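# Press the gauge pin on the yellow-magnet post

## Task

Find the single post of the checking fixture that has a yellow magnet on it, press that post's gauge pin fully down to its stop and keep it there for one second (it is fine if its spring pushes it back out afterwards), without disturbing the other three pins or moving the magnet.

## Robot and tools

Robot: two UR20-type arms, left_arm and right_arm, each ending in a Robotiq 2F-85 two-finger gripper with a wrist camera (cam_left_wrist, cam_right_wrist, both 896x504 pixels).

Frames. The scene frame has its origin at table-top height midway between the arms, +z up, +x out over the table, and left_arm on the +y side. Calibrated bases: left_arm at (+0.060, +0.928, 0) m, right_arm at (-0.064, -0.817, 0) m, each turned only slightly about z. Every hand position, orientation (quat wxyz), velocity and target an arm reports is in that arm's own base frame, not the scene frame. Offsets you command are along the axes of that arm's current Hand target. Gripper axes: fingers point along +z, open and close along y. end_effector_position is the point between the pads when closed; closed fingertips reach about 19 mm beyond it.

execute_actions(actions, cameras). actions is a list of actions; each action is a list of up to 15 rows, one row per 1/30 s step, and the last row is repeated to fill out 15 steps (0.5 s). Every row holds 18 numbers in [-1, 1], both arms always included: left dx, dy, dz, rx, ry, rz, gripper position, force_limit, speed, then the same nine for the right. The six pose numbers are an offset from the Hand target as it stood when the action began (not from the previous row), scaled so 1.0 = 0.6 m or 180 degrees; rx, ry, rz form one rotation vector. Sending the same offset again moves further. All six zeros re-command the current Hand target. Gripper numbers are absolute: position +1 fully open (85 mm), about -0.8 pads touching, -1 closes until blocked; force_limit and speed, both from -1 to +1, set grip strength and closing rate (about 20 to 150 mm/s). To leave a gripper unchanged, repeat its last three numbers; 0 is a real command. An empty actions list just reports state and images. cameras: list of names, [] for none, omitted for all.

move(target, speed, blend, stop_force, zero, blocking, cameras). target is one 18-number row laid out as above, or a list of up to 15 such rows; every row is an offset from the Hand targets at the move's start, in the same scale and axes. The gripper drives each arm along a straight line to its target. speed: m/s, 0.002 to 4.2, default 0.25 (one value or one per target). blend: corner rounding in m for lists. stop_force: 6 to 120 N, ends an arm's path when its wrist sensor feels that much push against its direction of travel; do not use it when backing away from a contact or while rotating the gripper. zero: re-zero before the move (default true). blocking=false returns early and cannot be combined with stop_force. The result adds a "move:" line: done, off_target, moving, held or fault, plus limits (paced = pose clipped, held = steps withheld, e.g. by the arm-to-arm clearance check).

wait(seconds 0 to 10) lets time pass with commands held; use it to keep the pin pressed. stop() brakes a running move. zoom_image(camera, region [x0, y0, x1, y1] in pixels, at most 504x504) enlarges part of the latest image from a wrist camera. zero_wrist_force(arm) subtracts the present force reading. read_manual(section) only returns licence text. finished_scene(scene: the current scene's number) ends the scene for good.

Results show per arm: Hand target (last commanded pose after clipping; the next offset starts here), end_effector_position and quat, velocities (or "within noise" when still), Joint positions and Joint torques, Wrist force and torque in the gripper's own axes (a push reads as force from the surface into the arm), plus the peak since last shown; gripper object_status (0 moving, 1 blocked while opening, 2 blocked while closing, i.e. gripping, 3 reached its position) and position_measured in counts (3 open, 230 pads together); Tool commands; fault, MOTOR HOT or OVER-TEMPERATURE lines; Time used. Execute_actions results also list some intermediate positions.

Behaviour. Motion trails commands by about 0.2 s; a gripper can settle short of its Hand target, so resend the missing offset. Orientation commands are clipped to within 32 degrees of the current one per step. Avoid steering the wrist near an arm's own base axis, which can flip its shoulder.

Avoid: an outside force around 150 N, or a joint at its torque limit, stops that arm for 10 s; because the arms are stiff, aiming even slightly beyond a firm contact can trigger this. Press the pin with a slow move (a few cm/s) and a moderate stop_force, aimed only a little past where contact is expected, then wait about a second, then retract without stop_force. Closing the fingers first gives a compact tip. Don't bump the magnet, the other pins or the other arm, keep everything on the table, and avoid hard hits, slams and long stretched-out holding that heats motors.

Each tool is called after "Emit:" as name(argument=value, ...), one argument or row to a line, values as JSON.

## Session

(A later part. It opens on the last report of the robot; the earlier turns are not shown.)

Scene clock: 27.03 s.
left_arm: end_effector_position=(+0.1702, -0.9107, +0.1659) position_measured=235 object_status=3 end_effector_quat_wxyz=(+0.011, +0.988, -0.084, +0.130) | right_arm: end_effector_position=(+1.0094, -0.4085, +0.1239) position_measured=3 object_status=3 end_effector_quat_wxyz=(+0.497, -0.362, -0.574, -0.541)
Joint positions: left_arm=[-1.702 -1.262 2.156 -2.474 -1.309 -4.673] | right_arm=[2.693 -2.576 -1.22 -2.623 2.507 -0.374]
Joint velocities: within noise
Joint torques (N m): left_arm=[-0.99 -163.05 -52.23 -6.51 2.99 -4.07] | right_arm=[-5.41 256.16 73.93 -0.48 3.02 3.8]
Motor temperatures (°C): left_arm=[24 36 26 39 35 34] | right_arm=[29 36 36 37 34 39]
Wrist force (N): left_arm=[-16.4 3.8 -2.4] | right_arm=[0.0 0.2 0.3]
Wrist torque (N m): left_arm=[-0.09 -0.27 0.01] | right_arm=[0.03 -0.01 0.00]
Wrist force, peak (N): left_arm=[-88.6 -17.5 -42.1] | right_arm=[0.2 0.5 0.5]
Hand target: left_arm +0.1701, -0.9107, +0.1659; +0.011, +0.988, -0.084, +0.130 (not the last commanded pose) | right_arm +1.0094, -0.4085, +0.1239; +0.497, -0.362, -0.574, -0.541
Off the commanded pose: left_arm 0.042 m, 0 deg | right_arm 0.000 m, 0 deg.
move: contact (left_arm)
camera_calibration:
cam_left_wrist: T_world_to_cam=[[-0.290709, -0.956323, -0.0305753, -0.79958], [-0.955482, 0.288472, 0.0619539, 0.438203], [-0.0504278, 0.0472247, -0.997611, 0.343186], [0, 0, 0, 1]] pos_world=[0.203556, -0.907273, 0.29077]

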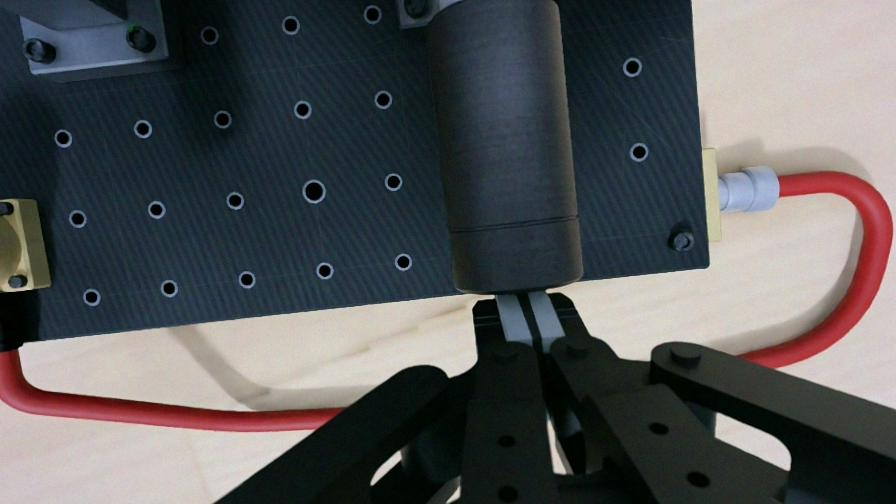

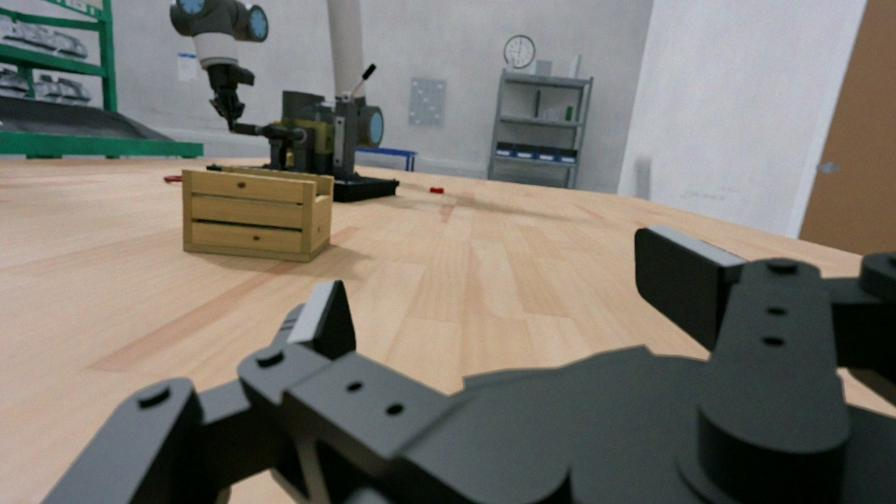

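Emit:
move(
  target=[0.0161,0.0004,0.0043,0,0,0,-1,1,1,0,0,0,0,0,0,1,1,1],
  speed=0.005,
  stop_force=35,
  zero=false,
  cameras=[],
)

Emit:
wait(
  seconds=1.5,
)

Scene clock: 28.23 s.
left_arm: end_effector_position=(+0.1704, -0.9107, +0.1659) position_measured=235 object_status=3 end_effector_quat_wxyz=(+0.011, +0.988, -0.084, +0.130) | right_arm: end_effector_position=(+1.0094, -0.4085, +0.1239) position_measured=3 object_status=3 end_effector_quat_wxyz=(+0.497, -0.362, -0.574, -0.541)
Joint positions: left_arm=[-1.702 -1.262 2.156 -2.474 -1.309 -4.673] | right_arm=[2.693 -2.576 -1.22 -2.623 2.507 -0.374]
Joint velocities: within noise
Joint torques (N m): left_arm=[11.29 -138.15 -68.94 -5.52 19.03 -4.42] | right_arm=[-2.81 250.53 75.85 -1.43 3.15 4.58]
Motor temperatures (°C): left_arm=[24 36 26 39 35 34] | right_arm=[29 36 36 37 34 39]
Wrist force (N): left_arm=[-35.9 5.3 -10.1] | right_arm=[0.0 0.2 0.1]
Wrist torque (N m): left_arm=[-0.13 -0.41 0.01] | right_arm=[0.03 0.00 0.00]
Wrist force, peak (N): left_arm=[-42.2 8.0 -14.1] | right_arm=[-0.1 0.5 0.5]
Hand target: left_arm +0.1704, -0.9107, +0.1659; +0.010, +0.988, -0.084, +0.130 (not the last commanded pose) | right_arm +1.0094, -0.4085, +0.1239; +0.497, -0.362, -0.574, -0.541
Off the commanded pose: left_arm 0.010 m, 0 deg | right_arm 0.000 m, 0 deg.
move: contact (left_arm)
No camera images: "cameras" was empty.

Scene clock: 29.73 s.
left_arm: end_effector_position=(+0.1704, -0.9107, +0.1659) position_measured=235 object_status=3 end_effector_quat_wxyz=(+0.010, +0.988, -0.084, +0.130) | right_arm: end_effector_position=(+1.0094, -0.4085, +0.1239) position_measured=3 object_status=3 end_effector_quat_wxyz=(+0.497, -0.362, -0.574, -0.541)
Joint positions: left_arm=[-1.702 -1.262 2.156 -2.474 -1.309 -4.673] | right_arm=[2.693 -2.576 -1.22 -2.623 2.507 -0.374]
Joint velocities: within noise
Joint torques (N m): left_arm=[14.72 -145.43 -47.74 -5.39 18.39 -3.86] | right_arm=[-5.36 250.32 77.49 -0.75 3.46 3.17]
Motor temperatures (°C): left_arm=[24 36 26 39 35 34] | right_arm=[28 36 36 37 34 39]
Wrist force (N): left_arm=[-35.2 6.1 -10.7] | right_arm=[0.1 0.5 0.5]
Wrist torque (N m): left_arm=[-0.18 -0.34 0.02] | right_arm=[0.09 -0.03 0.00]
Wrist force, peak (N): left_arm=[-36.3 5.5 -10.3] | right_arm=[0.3 0.3 0.6]
Hand target: left_arm +0.1704, -0.9107, +0.1659; +0.010, +0.988, -0.084, +0.130 (not the last commanded pose) | right_arm +1.0094, -0.4085, +0.1239; +0.497, -0.362, -0.574, -0.541
Tool commands: left_gripper/position=-1.0 left_gripper/force_limit=+1.0 left_gripper/speed=+1.0 right_gripper/position=+1.0 right_gripper/force_limit=+1.0 right_gripper/speed=+1.0
Off the commanded pose: left_arm 0.010 m, 0 deg | right_arm 0.000 m, 0 deg.
wait: 1.50 s; at rest by 0.17 s
camera_calibration:
cam_left_wrist: T_world_to_cam=[[-0.290817, -0.956285, -0.0307293, -0.799395], [-0.955444, 0.288565, 0.0621098, 0.438526], [-0.0505273, 0.0474227, -0.997596, 0.343297], [0, 0, 0, 1]] pos_world=[0.203856, -0.907273, 0.29067]

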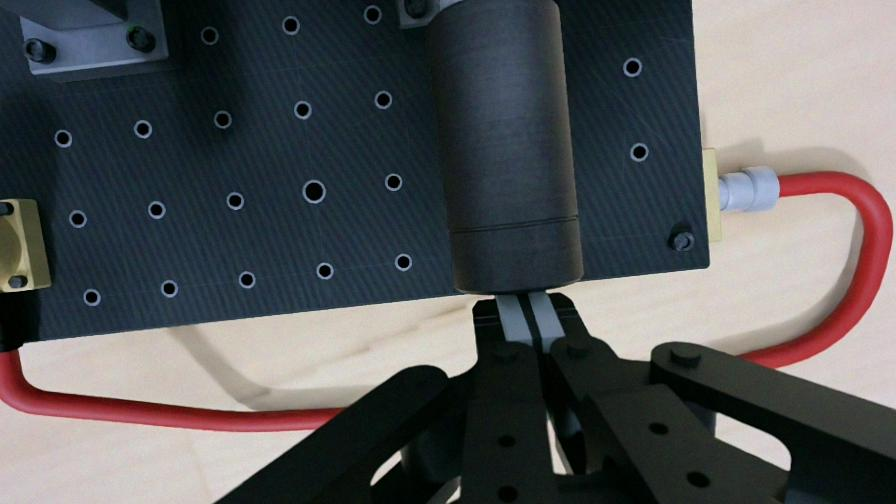

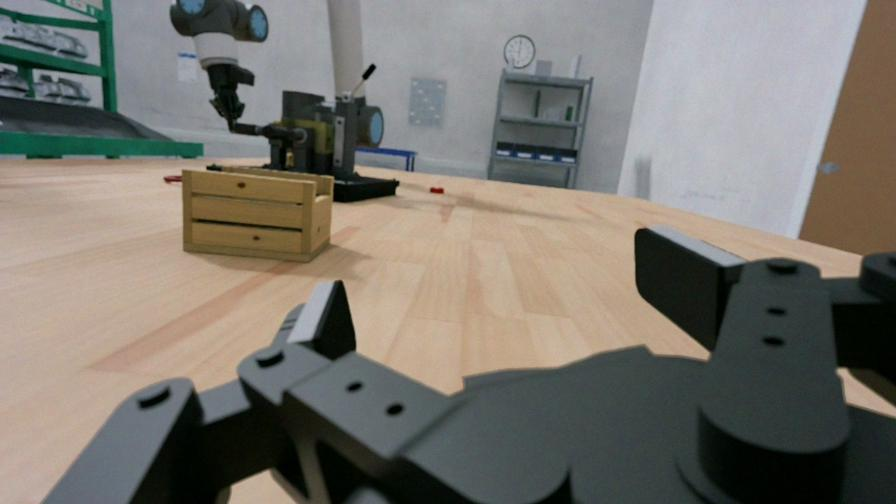

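Emit:
move(
  target=[-0.12,-0.003,-0.032,0,0,0,-1,1,1,0,0,0,0,0,0,-1,1,1],
  speed=0.25,
)

Scene clock: 31.03 s.
left_arm: end_effector_position=(+0.0974, -0.8963, +0.1658) position_measured=235 object_status=3 end_effector_quat_wxyz=(+0.010, +0.988, -0.084, +0.130) | right_arm: end_effector_position=(+1.0094, -0.4085, +0.1239) position_measured=234 object_status=3 end_effector_quat_wxyz=(+0.497, -0.362, -0.574, -0.541)
Joint positions: left_arm=[-1.788 -1.283 2.18 -2.454 -1.309 -4.762] | right_arm=[2.693 -2.576 -1.22 -2.623 2.507 -0.374]
Joint velocities: within noise
Joint torques (N m): left_arm=[-19.66 -155.55 -51.5 -7.32 -2.76 -3.5] | right_arm=[-8.75 254.02 74.31 -0.73 3.57 3.46]
Motor temperatures (°C): left_arm=[24 36 26 39 35 34] | right_arm=[28 36 36 37 34 39]
Wrist force (N): left_arm=[-2.6 5.3 -0.5] | right_arm=[0.1 0.2 0.4]
Wrist torque (N m): left_arm=[0.93 0.44 -0.02] | right_arm=[0.05 -0.05 0.00]
Wrist force, peak (N): left_arm=[-35.3 6.6 -10.7] | right_arm=[0.3 0.2 0.6]
Hand target: left_arm +0.0973, -0.8963, +0.1658; +0.010, +0.988, -0.084, +0.130 | right_arm +1.0094, -0.4085, +0.1239; +0.497, -0.362, -0.574, -0.541
Off the commanded pose: left_arm 0.000 m, 0 deg | right_arm 0.000 m, 0 deg.
move: done
camera_calibration:
cam_left_wrist: T_world_to_cam=[[-0.290725, -0.956313, -0.0307365, -0.806892], [-0.955472, 0.288473, 0.0621068, 0.364553], [-0.0505269, 0.0474238, -0.997596, 0.338827], [0, 0, 0, 1]] pos_world=[0.130856, -0.892873, 0.29057]

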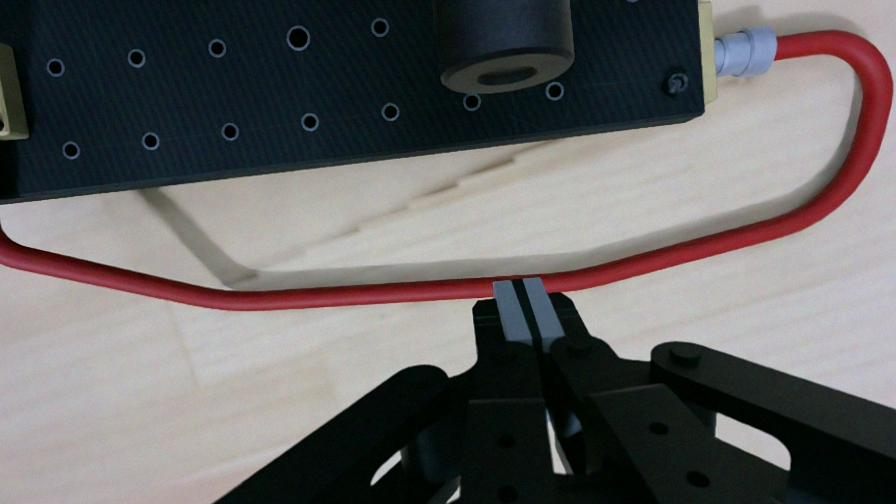

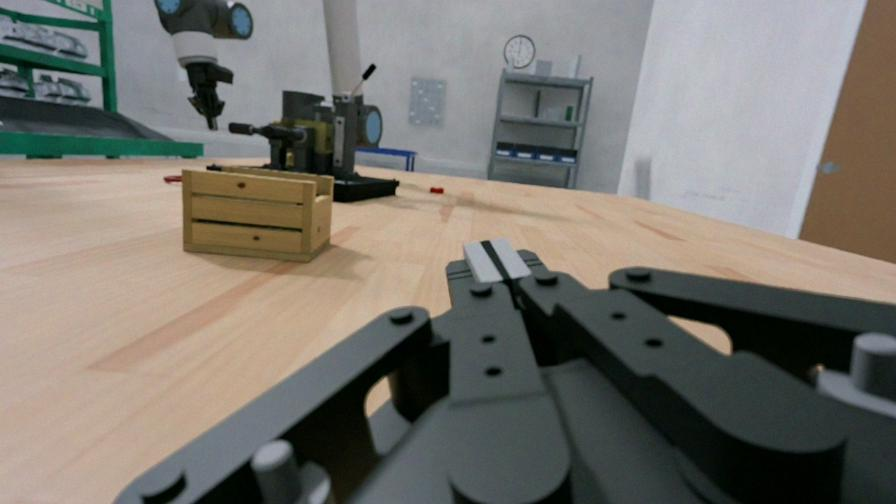

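Emit:
finished_scene(
  scene=1,
)

The scene is finished: the task was done.


## Next scene

The same job, from a new start.

Emit:
execute_actions(
  actions=[],
)

Scene clock: 0.00 s.
left_arm: end_effector_position=(+1.6020, +0.5513, +0.3701) position_measured=3 object_status=3 end_effector_quat_wxyz=(-0.049, +0.940, +0.190, +0.279) | right_arm: end_effector_position=(+0.4481, +0.4679, +0.3319) position_measured=3 object_status=3 end_effector_quat_wxyz=(-0.272, +0.502, +0.649, +0.503)
Joint positions: left_arm=[0.193 -0.686 0.985 -2.439 -1.472 -3.319] | right_arm=[4.007 -1.969 -2.772 1.193 2.076 2.519]
Joint velocities: within noise
Joint torques (N m): no reading
Motor temperatures (°C): left_arm=[24 35 26 38 34 34] | right_arm=[28 35 36 37 34 38]
Wrist force (N): no reading
Wrist torque (N m): no reading
Wrist force, peak (N): no reading
Hand target: left_arm +1.6020, +0.5513, +0.3701; -0.049, +0.940, +0.190, +0.279 | right_arm +0.4481, +0.4679, +0.3319; -0.272, +0.502, +0.649, +0.503
Tool commands: left_gripper/position=+1.0 left_gripper/force_limit=+1.0 left_gripper/speed=+1.0 right_gripper/position=+1.0 right_gripper/force_limit=+1.0 right_gripper/speed=+1.0
camera_calibration:
cam_left_wrist: T_world_to_cam=[[0.280319, -0.958405, -0.0536817, 0.116011], [-0.933413, -0.259108, -0.248199, 1.75322], [0.223966, 0.119682, -0.967221, 0.0591923], [0, 0, 0, 1]] pos_world=[1.5907, 0.558373, 0.498626]
cam_right_wrist: T_world_to_cam=[[0.956613, -0.13676, 0.257272, -0.433465], [0.120637, -0.61784, -0.776995, 0.502422], [0.265214, 0.774319, -0.574535, -0.162484], [0, 0, 0, 1]] pos_world=[0.39714, 0.37695, 0.408545]

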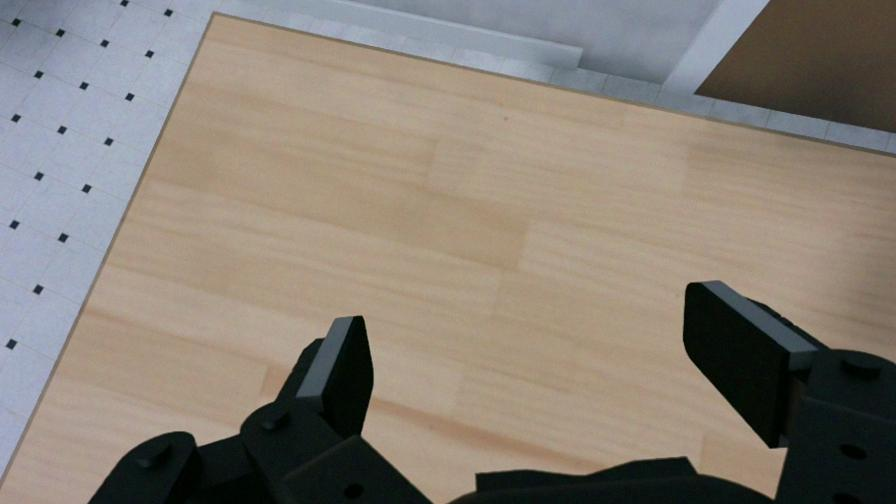

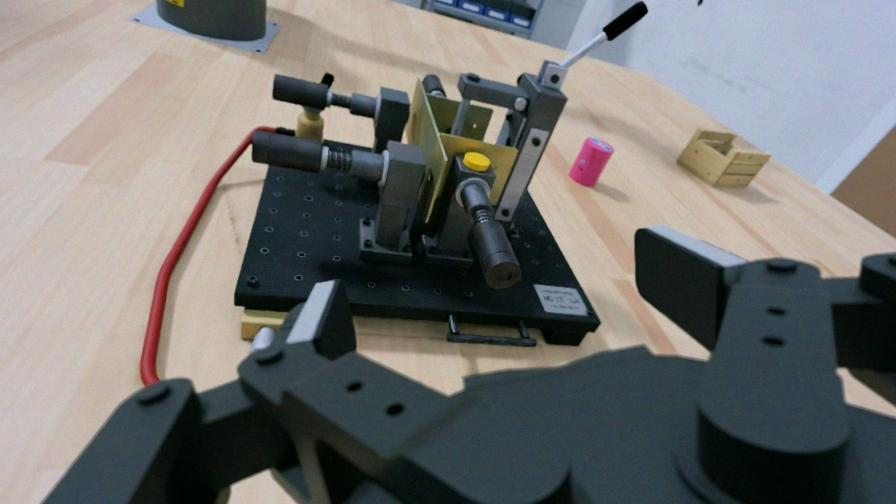

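Emit:
move(
  target=[0,0,0,0,0,0,1,1,1,-0.2047,0.0642,0.3908,0.0579,0.0136,0.1107,-1,1,1],
  speed=0.35,
  cameras=["cam_right_wrist"],
)

Scene clock: 2.77 s.
left_arm: end_effector_position=(+1.6020, +0.5513, +0.3701) position_measured=3 object_status=3 end_effector_quat_wxyz=(-0.049, +0.940, +0.190, +0.279) | right_arm: end_effector_position=(+0.5620, +0.6380, +0.1599) position_measured=234 object_status=3 end_effector_quat_wxyz=(-0.413, +0.569, +0.589, +0.398)
Joint positions: left_arm=[0.193 -0.686 0.985 -2.439 -1.472 -3.319] | right_arm=[3.964 -2.331 -2.438 1.151 2.296 2.813]
Joint velocities: within noise
Joint torques (N m): left_arm=[1.73 -275.09 -105.61 -11.46 1.54 -0.2] | right_arm=[-22.31 142.38 20.43 2.85 7.37 5.37]
Motor temperatures (°C): left_arm=[24 35 26 38 34 34] | right_arm=[28 35 36 37 34 38]
Wrist force (N): left_arm=[0.3 0.0 0.0] | right_arm=[-1.0 -0.1 -0.1]
Wrist torque (N m): left_arm=[0.00 -0.04 0.00] | right_arm=[0.09 0.36 -0.26]
Wrist force, peak (N): left_arm=[0.7 -0.5 -0.3] | right_arm=[-2.4 2.2 3.2]
Hand target: left_arm +1.6020, +0.5513, +0.3701; -0.049, +0.940, +0.190, +0.279 | right_arm +0.5621, +0.6381, +0.1598; -0.413, +0.569, +0.589, +0.398
Off the commanded pose: left_arm 0.000 m, 0 deg | right_arm 0.000 m, 0 deg.
move: done
camera_calibration:
cam_right_wrist: T_world_to_cam=[[0.987591, -0.0877983, -0.13021, -0.46152], [-0.156819, -0.59579, -0.787682, 0.603725], [-0.00842059, 0.798327, -0.602165, -0.28026], [0, 0, 0, 1]] pos_world=[0.548109, 0.542911, 0.246685]
Images, in order (width x height): cam_right_wrist 896x504.

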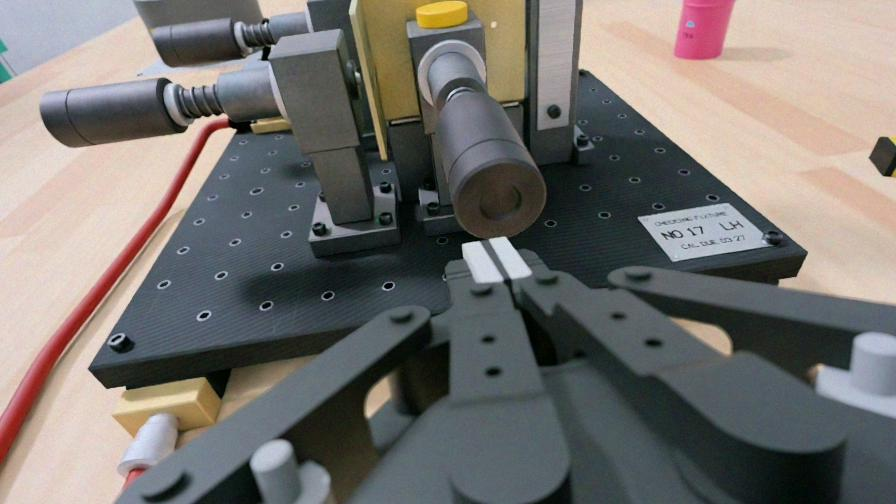

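Emit:
move(
  target=[
    [0,0,0,0,0,0,1,1,1,0.008,0.0153,0.0072,0,0,0,-1,1,1],
    [0,0,0,0,0,0,1,1,1,0.0239,0.0158,0.0511,0,0,0,-1,1,1],
    [0,0,0,0,0,0,1,1,1,0.0387,0.0165,0.0917,0,0,0,-1,1,1],
  ],
  speed=[0.1,0.04,0.01],
  stop_force=32,
  cameras=["cam_right_wrist"],
)

Scene clock: 8.23 s.
left_arm: end_effector_position=(+1.6020, +0.5513, +0.3701) position_measured=3 object_status=3 end_effector_quat_wxyz=(-0.049, +0.940, +0.190, +0.279) | right_arm: end_effector_position=(+0.5702, +0.6807, +0.1628) position_measured=234 object_status=3 end_effector_quat_wxyz=(-0.413, +0.569, +0.589, +0.398)
Joint positions: left_arm=[0.193 -0.686 0.985 -2.439 -1.472 -3.319] | right_arm=[3.999 -2.325 -2.394 1.116 2.265 2.834]
Joint velocities: within noise
Joint torques (N m): left_arm=[3.43 -282.2 -108.89 -11.5 3.15 1.26] | right_arm=[2.74 141.68 12.54 8.27 7.72 -6.45]
Motor temperatures (°C): left_arm=[24 35 26 38 34 34] | right_arm=[28 35 36 37 34 38]
Wrist force (N): left_arm=[0.6 0.1 -0.3] | right_arm=[-3.5 1.4 -34.7]
Wrist torque (N m): left_arm=[0.03 -0.08 0.00] | right_arm=[-0.02 0.53 -0.15]
Wrist force, peak (N): left_arm=[0.7 -0.2 -0.2] | right_arm=[-14.8 0.5 -75.6]
Hand target: left_arm +1.6020, +0.5513, +0.3701; -0.049, +0.940, +0.190, +0.279 | right_arm +0.5702, +0.6807, +0.1628; -0.413, +0.569, +0.589, +0.398 (not the last commanded pose)
Off the commanded pose: left_arm 0.000 m, 0 deg | right_arm 0.017 m, 0 deg.
move: contact (right_arm); path passed 2 of 3 targets
camera_calibration:
cam_right_wrist: T_world_to_cam=[[0.98756, -0.0878211, -0.130436, -0.465516], [-0.157014, -0.595671, -0.787733, 0.632724], [-0.00851716, 0.798413, -0.602049, -0.312619], [0, 0, 0, 1]] pos_world=[0.556408, 0.585612, 0.249485]
Images, in order (width x height): cam_right_wrist 896x504.

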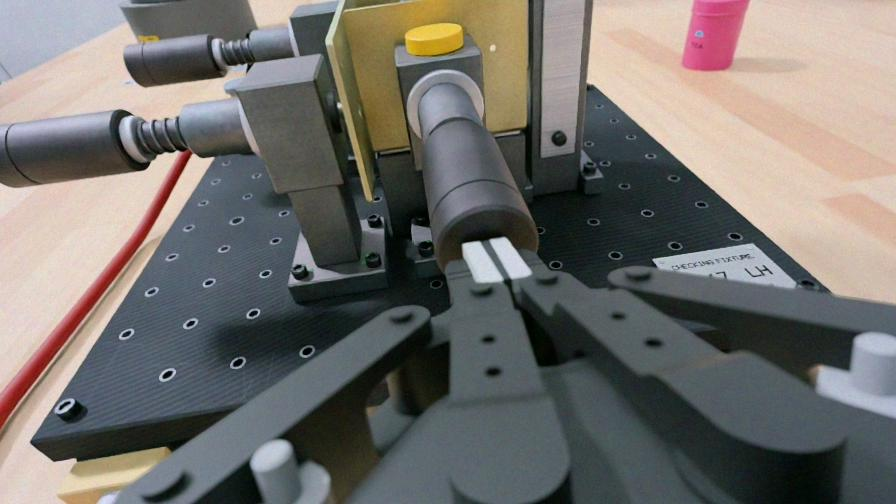

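Emit:
wait(
  seconds=1.1,
  cameras=[],
)

Emit:
finished_scene(
  scene=2,
)

Scene clock: 9.50 s.
left_arm: end_effector_position=(+1.6020, +0.5513, +0.3701) position_measured=3 object_status=3 end_effector_quat_wxyz=(-0.049, +0.940, +0.190, +0.279) | right_arm: end_effector_position=(+0.5702, +0.6807, +0.1628) position_measured=234 object_status=3 end_effector_quat_wxyz=(-0.413, +0.569, +0.589, +0.398)
Joint positions: left_arm=[0.193 -0.686 0.985 -2.439 -1.472 -3.319] | right_arm=[3.999 -2.325 -2.394 1.116 2.265 2.834]
Joint velocities: within noise
Joint torques (N m): left_arm=[6.76 -282.69 -114.5 -11.3 3.73 1.11] | right_arm=[3.41 155.06 11.62 9.19 7.03 -7.28]
Motor temperatures (°C): left_arm=[24 35 26 38 34 34] | right_arm=[28 35 36 37 34 38]
Wrist force (N): left_arm=[0.1 0.2 -0.2] | right_arm=[-2.9 1.0 -32.7]
Wrist torque (N m): left_arm=[0.04 0.00 0.00] | right_arm=[-0.08 0.51 -0.16]
Wrist force, peak (N): left_arm=[0.5 -0.2 -0.5] | right_arm=[-3.7 1.7 -34.4]
Hand target: left_arm +1.6020, +0.5513, +0.3701; -0.049, +0.940, +0.190, +0.279 | right_arm +0.5702, +0.6807, +0.1628; -0.413, +0.569, +0.589, +0.398 (not the last commanded pose)
Tool commands: left_gripper/position=+1.0 left_gripper/force_limit=+1.0 left_gripper/speed=+1.0 right_gripper/position=-1.0 right_gripper/force_limit=+1.0 right_gripper/speed=+1.0
Off the commanded pose: left_arm 0.000 m, 0 deg | right_arm 0.017 m, 0 deg.
wait: 1.10 s; at rest from the start
No camera images: "cameras" was empty.

The scene is finished: the task was done.


## Next scene

The same job, from a new start.

Emit:
execute_actions(
  actions=[],
)

Scene clock: 0.00 s.
left_arm: end_effector_position=(+0.3071, -0.4220, +0.1602) position_measured=3 object_status=3 end_effector_quat_wxyz=(+0.066, +0.956, -0.074, +0.275) | right_arm: end_effector_position=(+0.4900, -0.3027, +0.2369) position_measured=3 object_status=3 end_effector_quat_wxyz=(+0.548, -0.467, -0.511, -0.471)
Joint positions: left_arm=[-1.763 -1.739 2.857 -2.766 -1.003 1.555] | right_arm=[2.511 -2.074 -2.06 -2.212 2.389 -0.015]
Joint velocities: within noise
Joint torques (N m): no reading
Motor temperatures (°C): left_arm=[24 35 26 38 34 33] | right_arm=[28 35 35 36 33 38]
Wrist force (N): no reading
Wrist torque (N m): no reading
Wrist force, peak (N): no reading
Hand target: left_arm +0.3071, -0.4220, +0.1602; +0.066, +0.956, -0.074, +0.275 | right_arm +0.4900, -0.3027, +0.2369; +0.548, -0.467, -0.511, -0.471
Tool commands: left_gripper/position=+1.0 left_gripper/force_limit=+1.0 left_gripper/speed=+1.0 right_gripper/position=+1.0 right_gripper/force_limit=+1.0 right_gripper/speed=+1.0
camera_calibration:
cam_left_wrist: T_world_to_cam=[[-0.285835, -0.958093, 0.0188626, -0.30276], [-0.929607, 0.27245, -0.248197, 0.463413], [0.232657, -0.0884782, -0.968526, 0.172428], [0, 0, 0, 1]] pos_world=[0.304136, -0.401073, 0.28773]
cam_right_wrist: T_world_to_cam=[[0.978979, 0.0562001, -0.196068, -0.399553], [-0.174505, -0.266853, -0.947807, 0.238768], [-0.105588, 0.962097, -0.251436, 0.530477], [0, 0, 0, 1]] pos_world=[0.488832, -0.424199, 0.281347]

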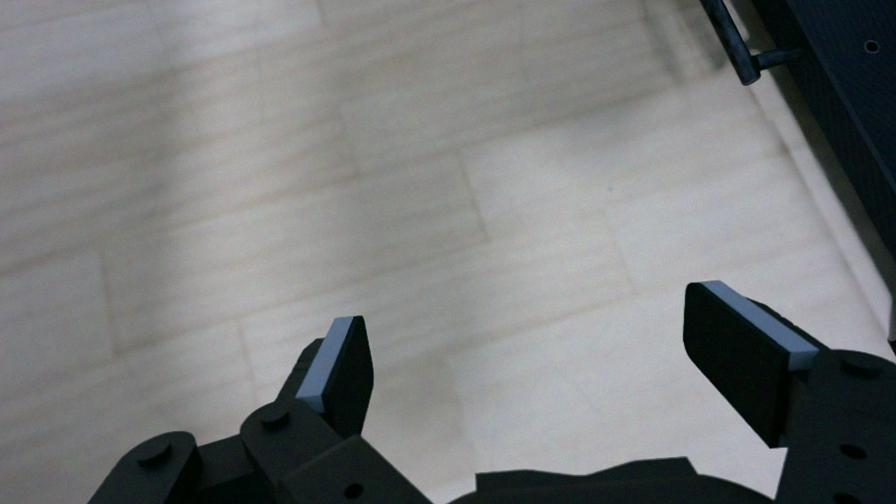

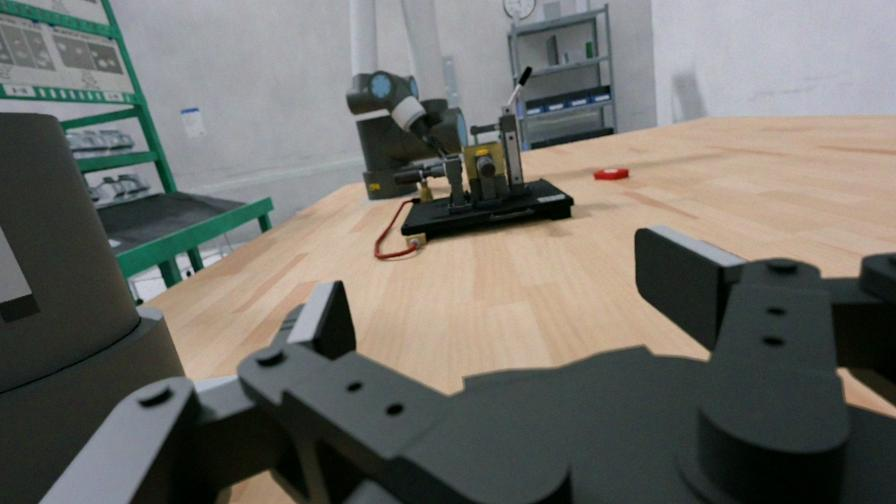

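Emit:
zoom_image(
  camera="cam_right_wrist",
  region=[370, 50, 610, 270],
)

Scaled by 2.100 from the camera's 896x504 image, which has a finer 1280x720 frame.

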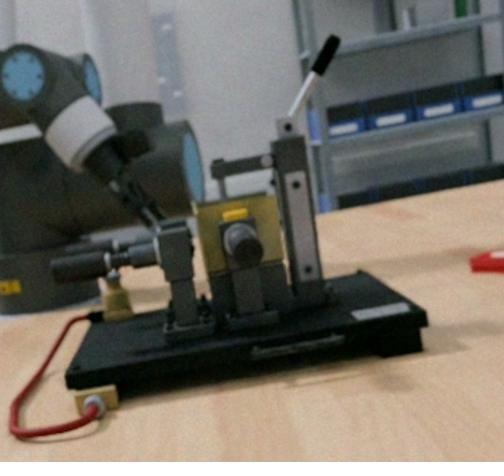

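Emit:
move(
  target=[0,0,0,0,0,0,1,1,1,-0.1098,0.117,0.99,-0.0664,-0.1233,0.0007,-1,1,1],
  speed=0.55,
  cameras=["cam_right_wrist"],
)

Scene clock: 4.43 s.
left_arm: end_effector_position=(+0.3071, -0.4220, +0.1602) position_measured=3 object_status=3 end_effector_quat_wxyz=(+0.066, +0.956, -0.074, +0.275) | right_arm: end_effector_position=(+0.4858, +0.2975, +0.1944) position_measured=234 object_status=3 end_effector_quat_wxyz=(-0.389, +0.603, +0.554, +0.422)
Joint positions: left_arm=[-1.763 -1.739 2.857 -2.766 -1.003 1.555] | right_arm=[3.555 -1.771 -2.458 -2.707 3.74 -0.562]
Joint velocities: within noise
Joint torques (N m): left_arm=[3.28 -10.29 -58.46 -9.07 3.37 -0.12] | right_arm=[24.87 55.19 54.11 -7.76 2.17 -6.41]
Motor temperatures (°C): left_arm=[24 35 26 38 34 33] | right_arm=[28 35 35 36 33 38]
Wrist force (N): left_arm=[0.2 -0.2 -0.2] | right_arm=[-0.2 0.9 1.2]
Wrist torque (N m): left_arm=[-0.02 -0.02 0.00] | right_arm=[0.32 0.00 -0.22]
Wrist force, peak (N): left_arm=[-0.1 -0.5 -0.3] | right_arm=[0.1 2.6 5.8]
Hand target: left_arm +0.3071, -0.4220, +0.1602; +0.066, +0.956, -0.074, +0.275 | right_arm +0.4859, +0.2975, +0.1943; -0.389, +0.603, +0.555, +0.422
Off the commanded pose: left_arm 0.000 m, 0 deg | right_arm 0.000 m, 0 deg.
move: done
camera_calibration:
cam_right_wrist: T_world_to_cam=[[0.970372, -0.203513, -0.130233, -0.368955], [-0.225845, -0.572446, -0.788226, 0.442746], [0.0858625, 0.794285, -0.601448, -0.0331672], [0, 0, 0, 1]] pos_world=[0.460863, 0.204705, 0.280985]
Images, in order (width x height): cam_right_wrist 896x504.

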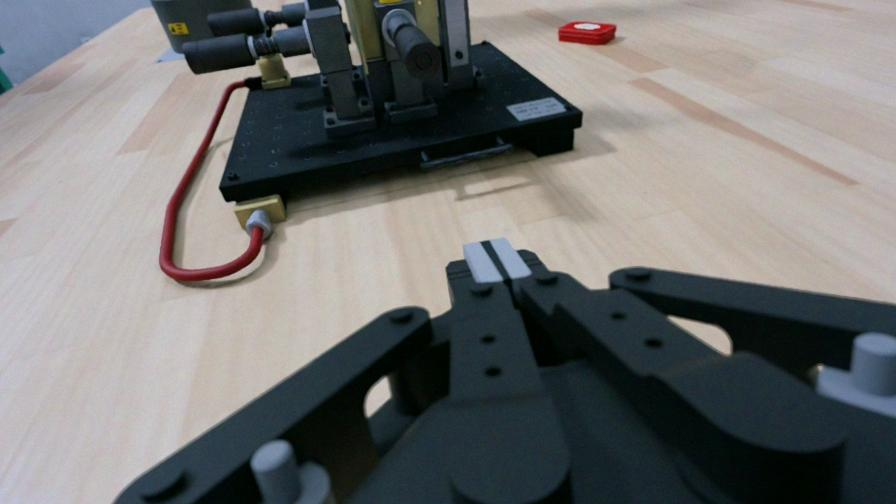

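Emit:
move(
  target=[0,0,0,0,0,0,1,1,1,0.1262,0.0072,0.497,0.0157,0,-0.0057,-1,1,1],
  speed=0.35,
  cameras=["cam_right_wrist"],
)

Scene clock: 6.40 s.
left_arm: end_effector_position=(+0.3071, -0.4220, +0.1602) position_measured=3 object_status=3 end_effector_quat_wxyz=(+0.066, +0.956, -0.074, +0.275) | right_arm: end_effector_position=(+0.5155, +0.6020, +0.1635) position_measured=234 object_status=3 end_effector_quat_wxyz=(-0.399, +0.588, +0.570, +0.412)
Joint positions: left_arm=[-1.763 -1.739 2.857 -2.766 -1.003 1.555] | right_arm=[4.009 -1.873 -2.329 -2.516 4.087 -0.265]
Joint velocities: within noise
Joint torques (N m): left_arm=[2.56 -3.37 -59.56 -7.9 3.82 -0.43] | right_arm=[22.22 89.76 62.89 5 3.3 5.21]
Motor temperatures (°C): left_arm=[24 35 26 38 34 33] | right_arm=[28 35 35 36 33 38]
Wrist force (N): left_arm=[0.0 -0.2 -0.1] | right_arm=[-1.1 -0.2 1.0]
Wrist torque (N m): left_arm=[-0.03 0.00 0.00] | right_arm=[0.37 0.31 -0.18]
Wrist force, peak (N): left_arm=[0.4 0.1 -0.4] | right_arm=[-0.2 -0.2 4.5]
Hand target: left_arm +0.3071, -0.4220, +0.1602; +0.066, +0.956, -0.074, +0.275 | right_arm +0.5156, +0.6022, +0.1635; -0.399, +0.588, +0.570, +0.412
Off the commanded pose: left_arm 0.000 m, 0 deg | right_arm 0.000 m, 0 deg.
move: done
camera_calibration:
cam_right_wrist: T_world_to_cam=[[0.979702, -0.15237, -0.13026, -0.375334], [-0.195556, -0.583604, -0.78814, 0.590532], [0.044069, 0.797615, -0.601555, -0.276526], [0, 0, 0, 1]] pos_world=[0.495384, 0.508008, 0.250185]
Images, in order (width x height): cam_right_wrist 896x504.

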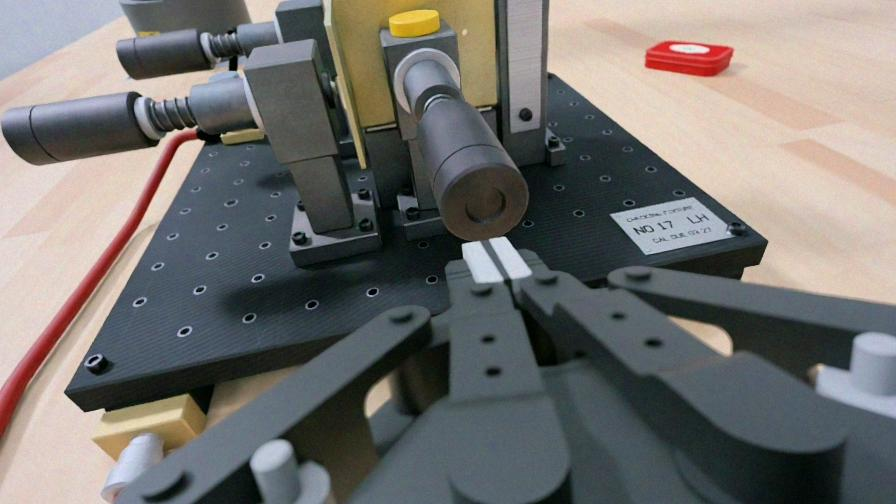

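Emit:
move(
  target=[
    [0,0,0,0,0,0,1,1,1,0.0095,0.0052,0.0287,0,0,0,-1,1,1],
    [0,0,0,0,0,0,1,1,1,0.0197,0.0048,0.0568,0,0,0,-1,1,1],
    [0,0,0,0,0,0,1,1,1,0.0345,0.0038,0.0975,0,0,0,-1,1,1],
  ],
  speed=[0.12,0.05,0.01],
  stop_force=32,
  cameras=["cam_right_wrist"],
)

Scene clock: 11.47 s.
left_arm: end_effector_position=(+0.3071, -0.4220, +0.1602) position_measured=3 object_status=3 end_effector_quat_wxyz=(+0.066, +0.956, -0.074, +0.275) | right_arm: end_effector_position=(+0.5196, +0.6492, +0.1629) position_measured=234 object_status=3 end_effector_quat_wxyz=(-0.399, +0.588, +0.570, +0.412)
Joint positions: left_arm=[-1.763 -1.739 2.857 -2.766 -1.003 1.555] | right_arm=[4.056 -1.895 -2.292 -2.519 4.13 -0.242]
Joint velocities: within noise
Joint torques (N m): left_arm=[8.46 -7.74 -61.94 -7.23 4.23 -1.06] | right_arm=[-3.25 128.51 59.98 10.64 -5.05 -7.15]
Motor temperatures (°C): left_arm=[24 35 26 38 34 33] | right_arm=[28 35 35 36 33 38]
Wrist force (N): left_arm=[-0.1 -0.1 -0.1] | right_arm=[-8.9 -1.3 -29.2]
Wrist torque (N m): left_arm=[-0.01 0.02 0.00] | right_arm=[0.45 0.53 -0.15]
Wrist force, peak (N): left_arm=[0.4 0.1 -0.3] | right_arm=[-7.6 -0.2 -63.5]
Hand target: left_arm +0.3071, -0.4220, +0.1602; +0.066, +0.956, -0.074, +0.275 | right_arm +0.5196, +0.6492, +0.1629; -0.399, +0.588, +0.570, +0.412 (not the last commanded pose)
Off the commanded pose: left_arm 0.000 m, 0 deg | right_arm 0.015 m, 0 deg.
move: contact (right_arm); path passed 2 of 3 targets
camera_calibration:
cam_right_wrist: T_world_to_cam=[[0.979705, -0.152315, -0.130301, -0.372357], [-0.195562, -0.58373, -0.788045, 0.618475], [0.0439705, 0.797534, -0.60167, -0.314596], [0, 0, 0, 1]] pos_world=[0.499583, 0.555208, 0.249585]
Images, in order (width x height): cam_right_wrist 896x504.

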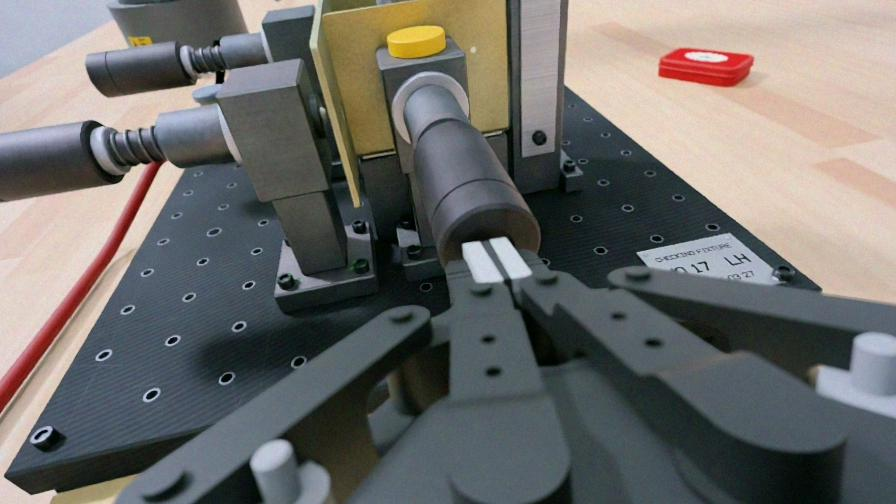

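Emit:
wait(
  seconds=1.1,
  cameras=[],
)

Emit:
finished_scene(
  scene=3,
)

Scene clock: 12.87 s.
left_arm: end_effector_position=(+0.3071, -0.4220, +0.1602) position_measured=3 object_status=3 end_effector_quat_wxyz=(+0.066, +0.956, -0.074, +0.275) | right_arm: end_effector_position=(+0.5196, +0.6492, +0.1629) position_measured=234 object_status=3 end_effector_quat_wxyz=(-0.399, +0.588, +0.570, +0.412)
Joint positions: left_arm=[-1.763 -1.739 2.857 -2.766 -1.003 1.555] | right_arm=[4.056 -1.895 -2.292 -2.519 4.13 -0.242]
Joint velocities: within noise
Joint torques (N m): left_arm=[12.14 -1.99 -63.33 -7.28 4.84 -1.25] | right_arm=[-6.21 131.69 63.21 7.24 -5.58 -7.66]
Motor temperatures (°C): left_arm=[24 35 26 38 34 33] | right_arm=[28 35 35 36 33 38]
Wrist force (N): left_arm=[-0.1 0.0 -0.2] | right_arm=[-9.6 -1.8 -28.0]
Wrist torque (N m): left_arm=[0.01 0.02 0.00] | right_arm=[0.41 0.53 -0.15]
Wrist force, peak (N): left_arm=[0.2 -0.1 -0.5] | right_arm=[-8.9 -1.2 -29.1]
Hand target: left_arm +0.3071, -0.4220, +0.1602; +0.066, +0.956, -0.074, +0.275 | right_arm +0.5196, +0.6492, +0.1629; -0.399, +0.588, +0.570, +0.412 (not the last commanded pose)
Tool commands: left_gripper/position=+1.0 left_gripper/force_limit=+1.0 left_gripper/speed=+1.0 right_gripper/position=-1.0 right_gripper/force_limit=+1.0 right_gripper/speed=+1.0
Off the commanded pose: left_arm 0.000 m, 0 deg | right_arm 0.015 m, 0 deg.
wait: 1.10 s; at rest from the start
No camera images: "cameras" was empty.

The scene is finished: the task was done.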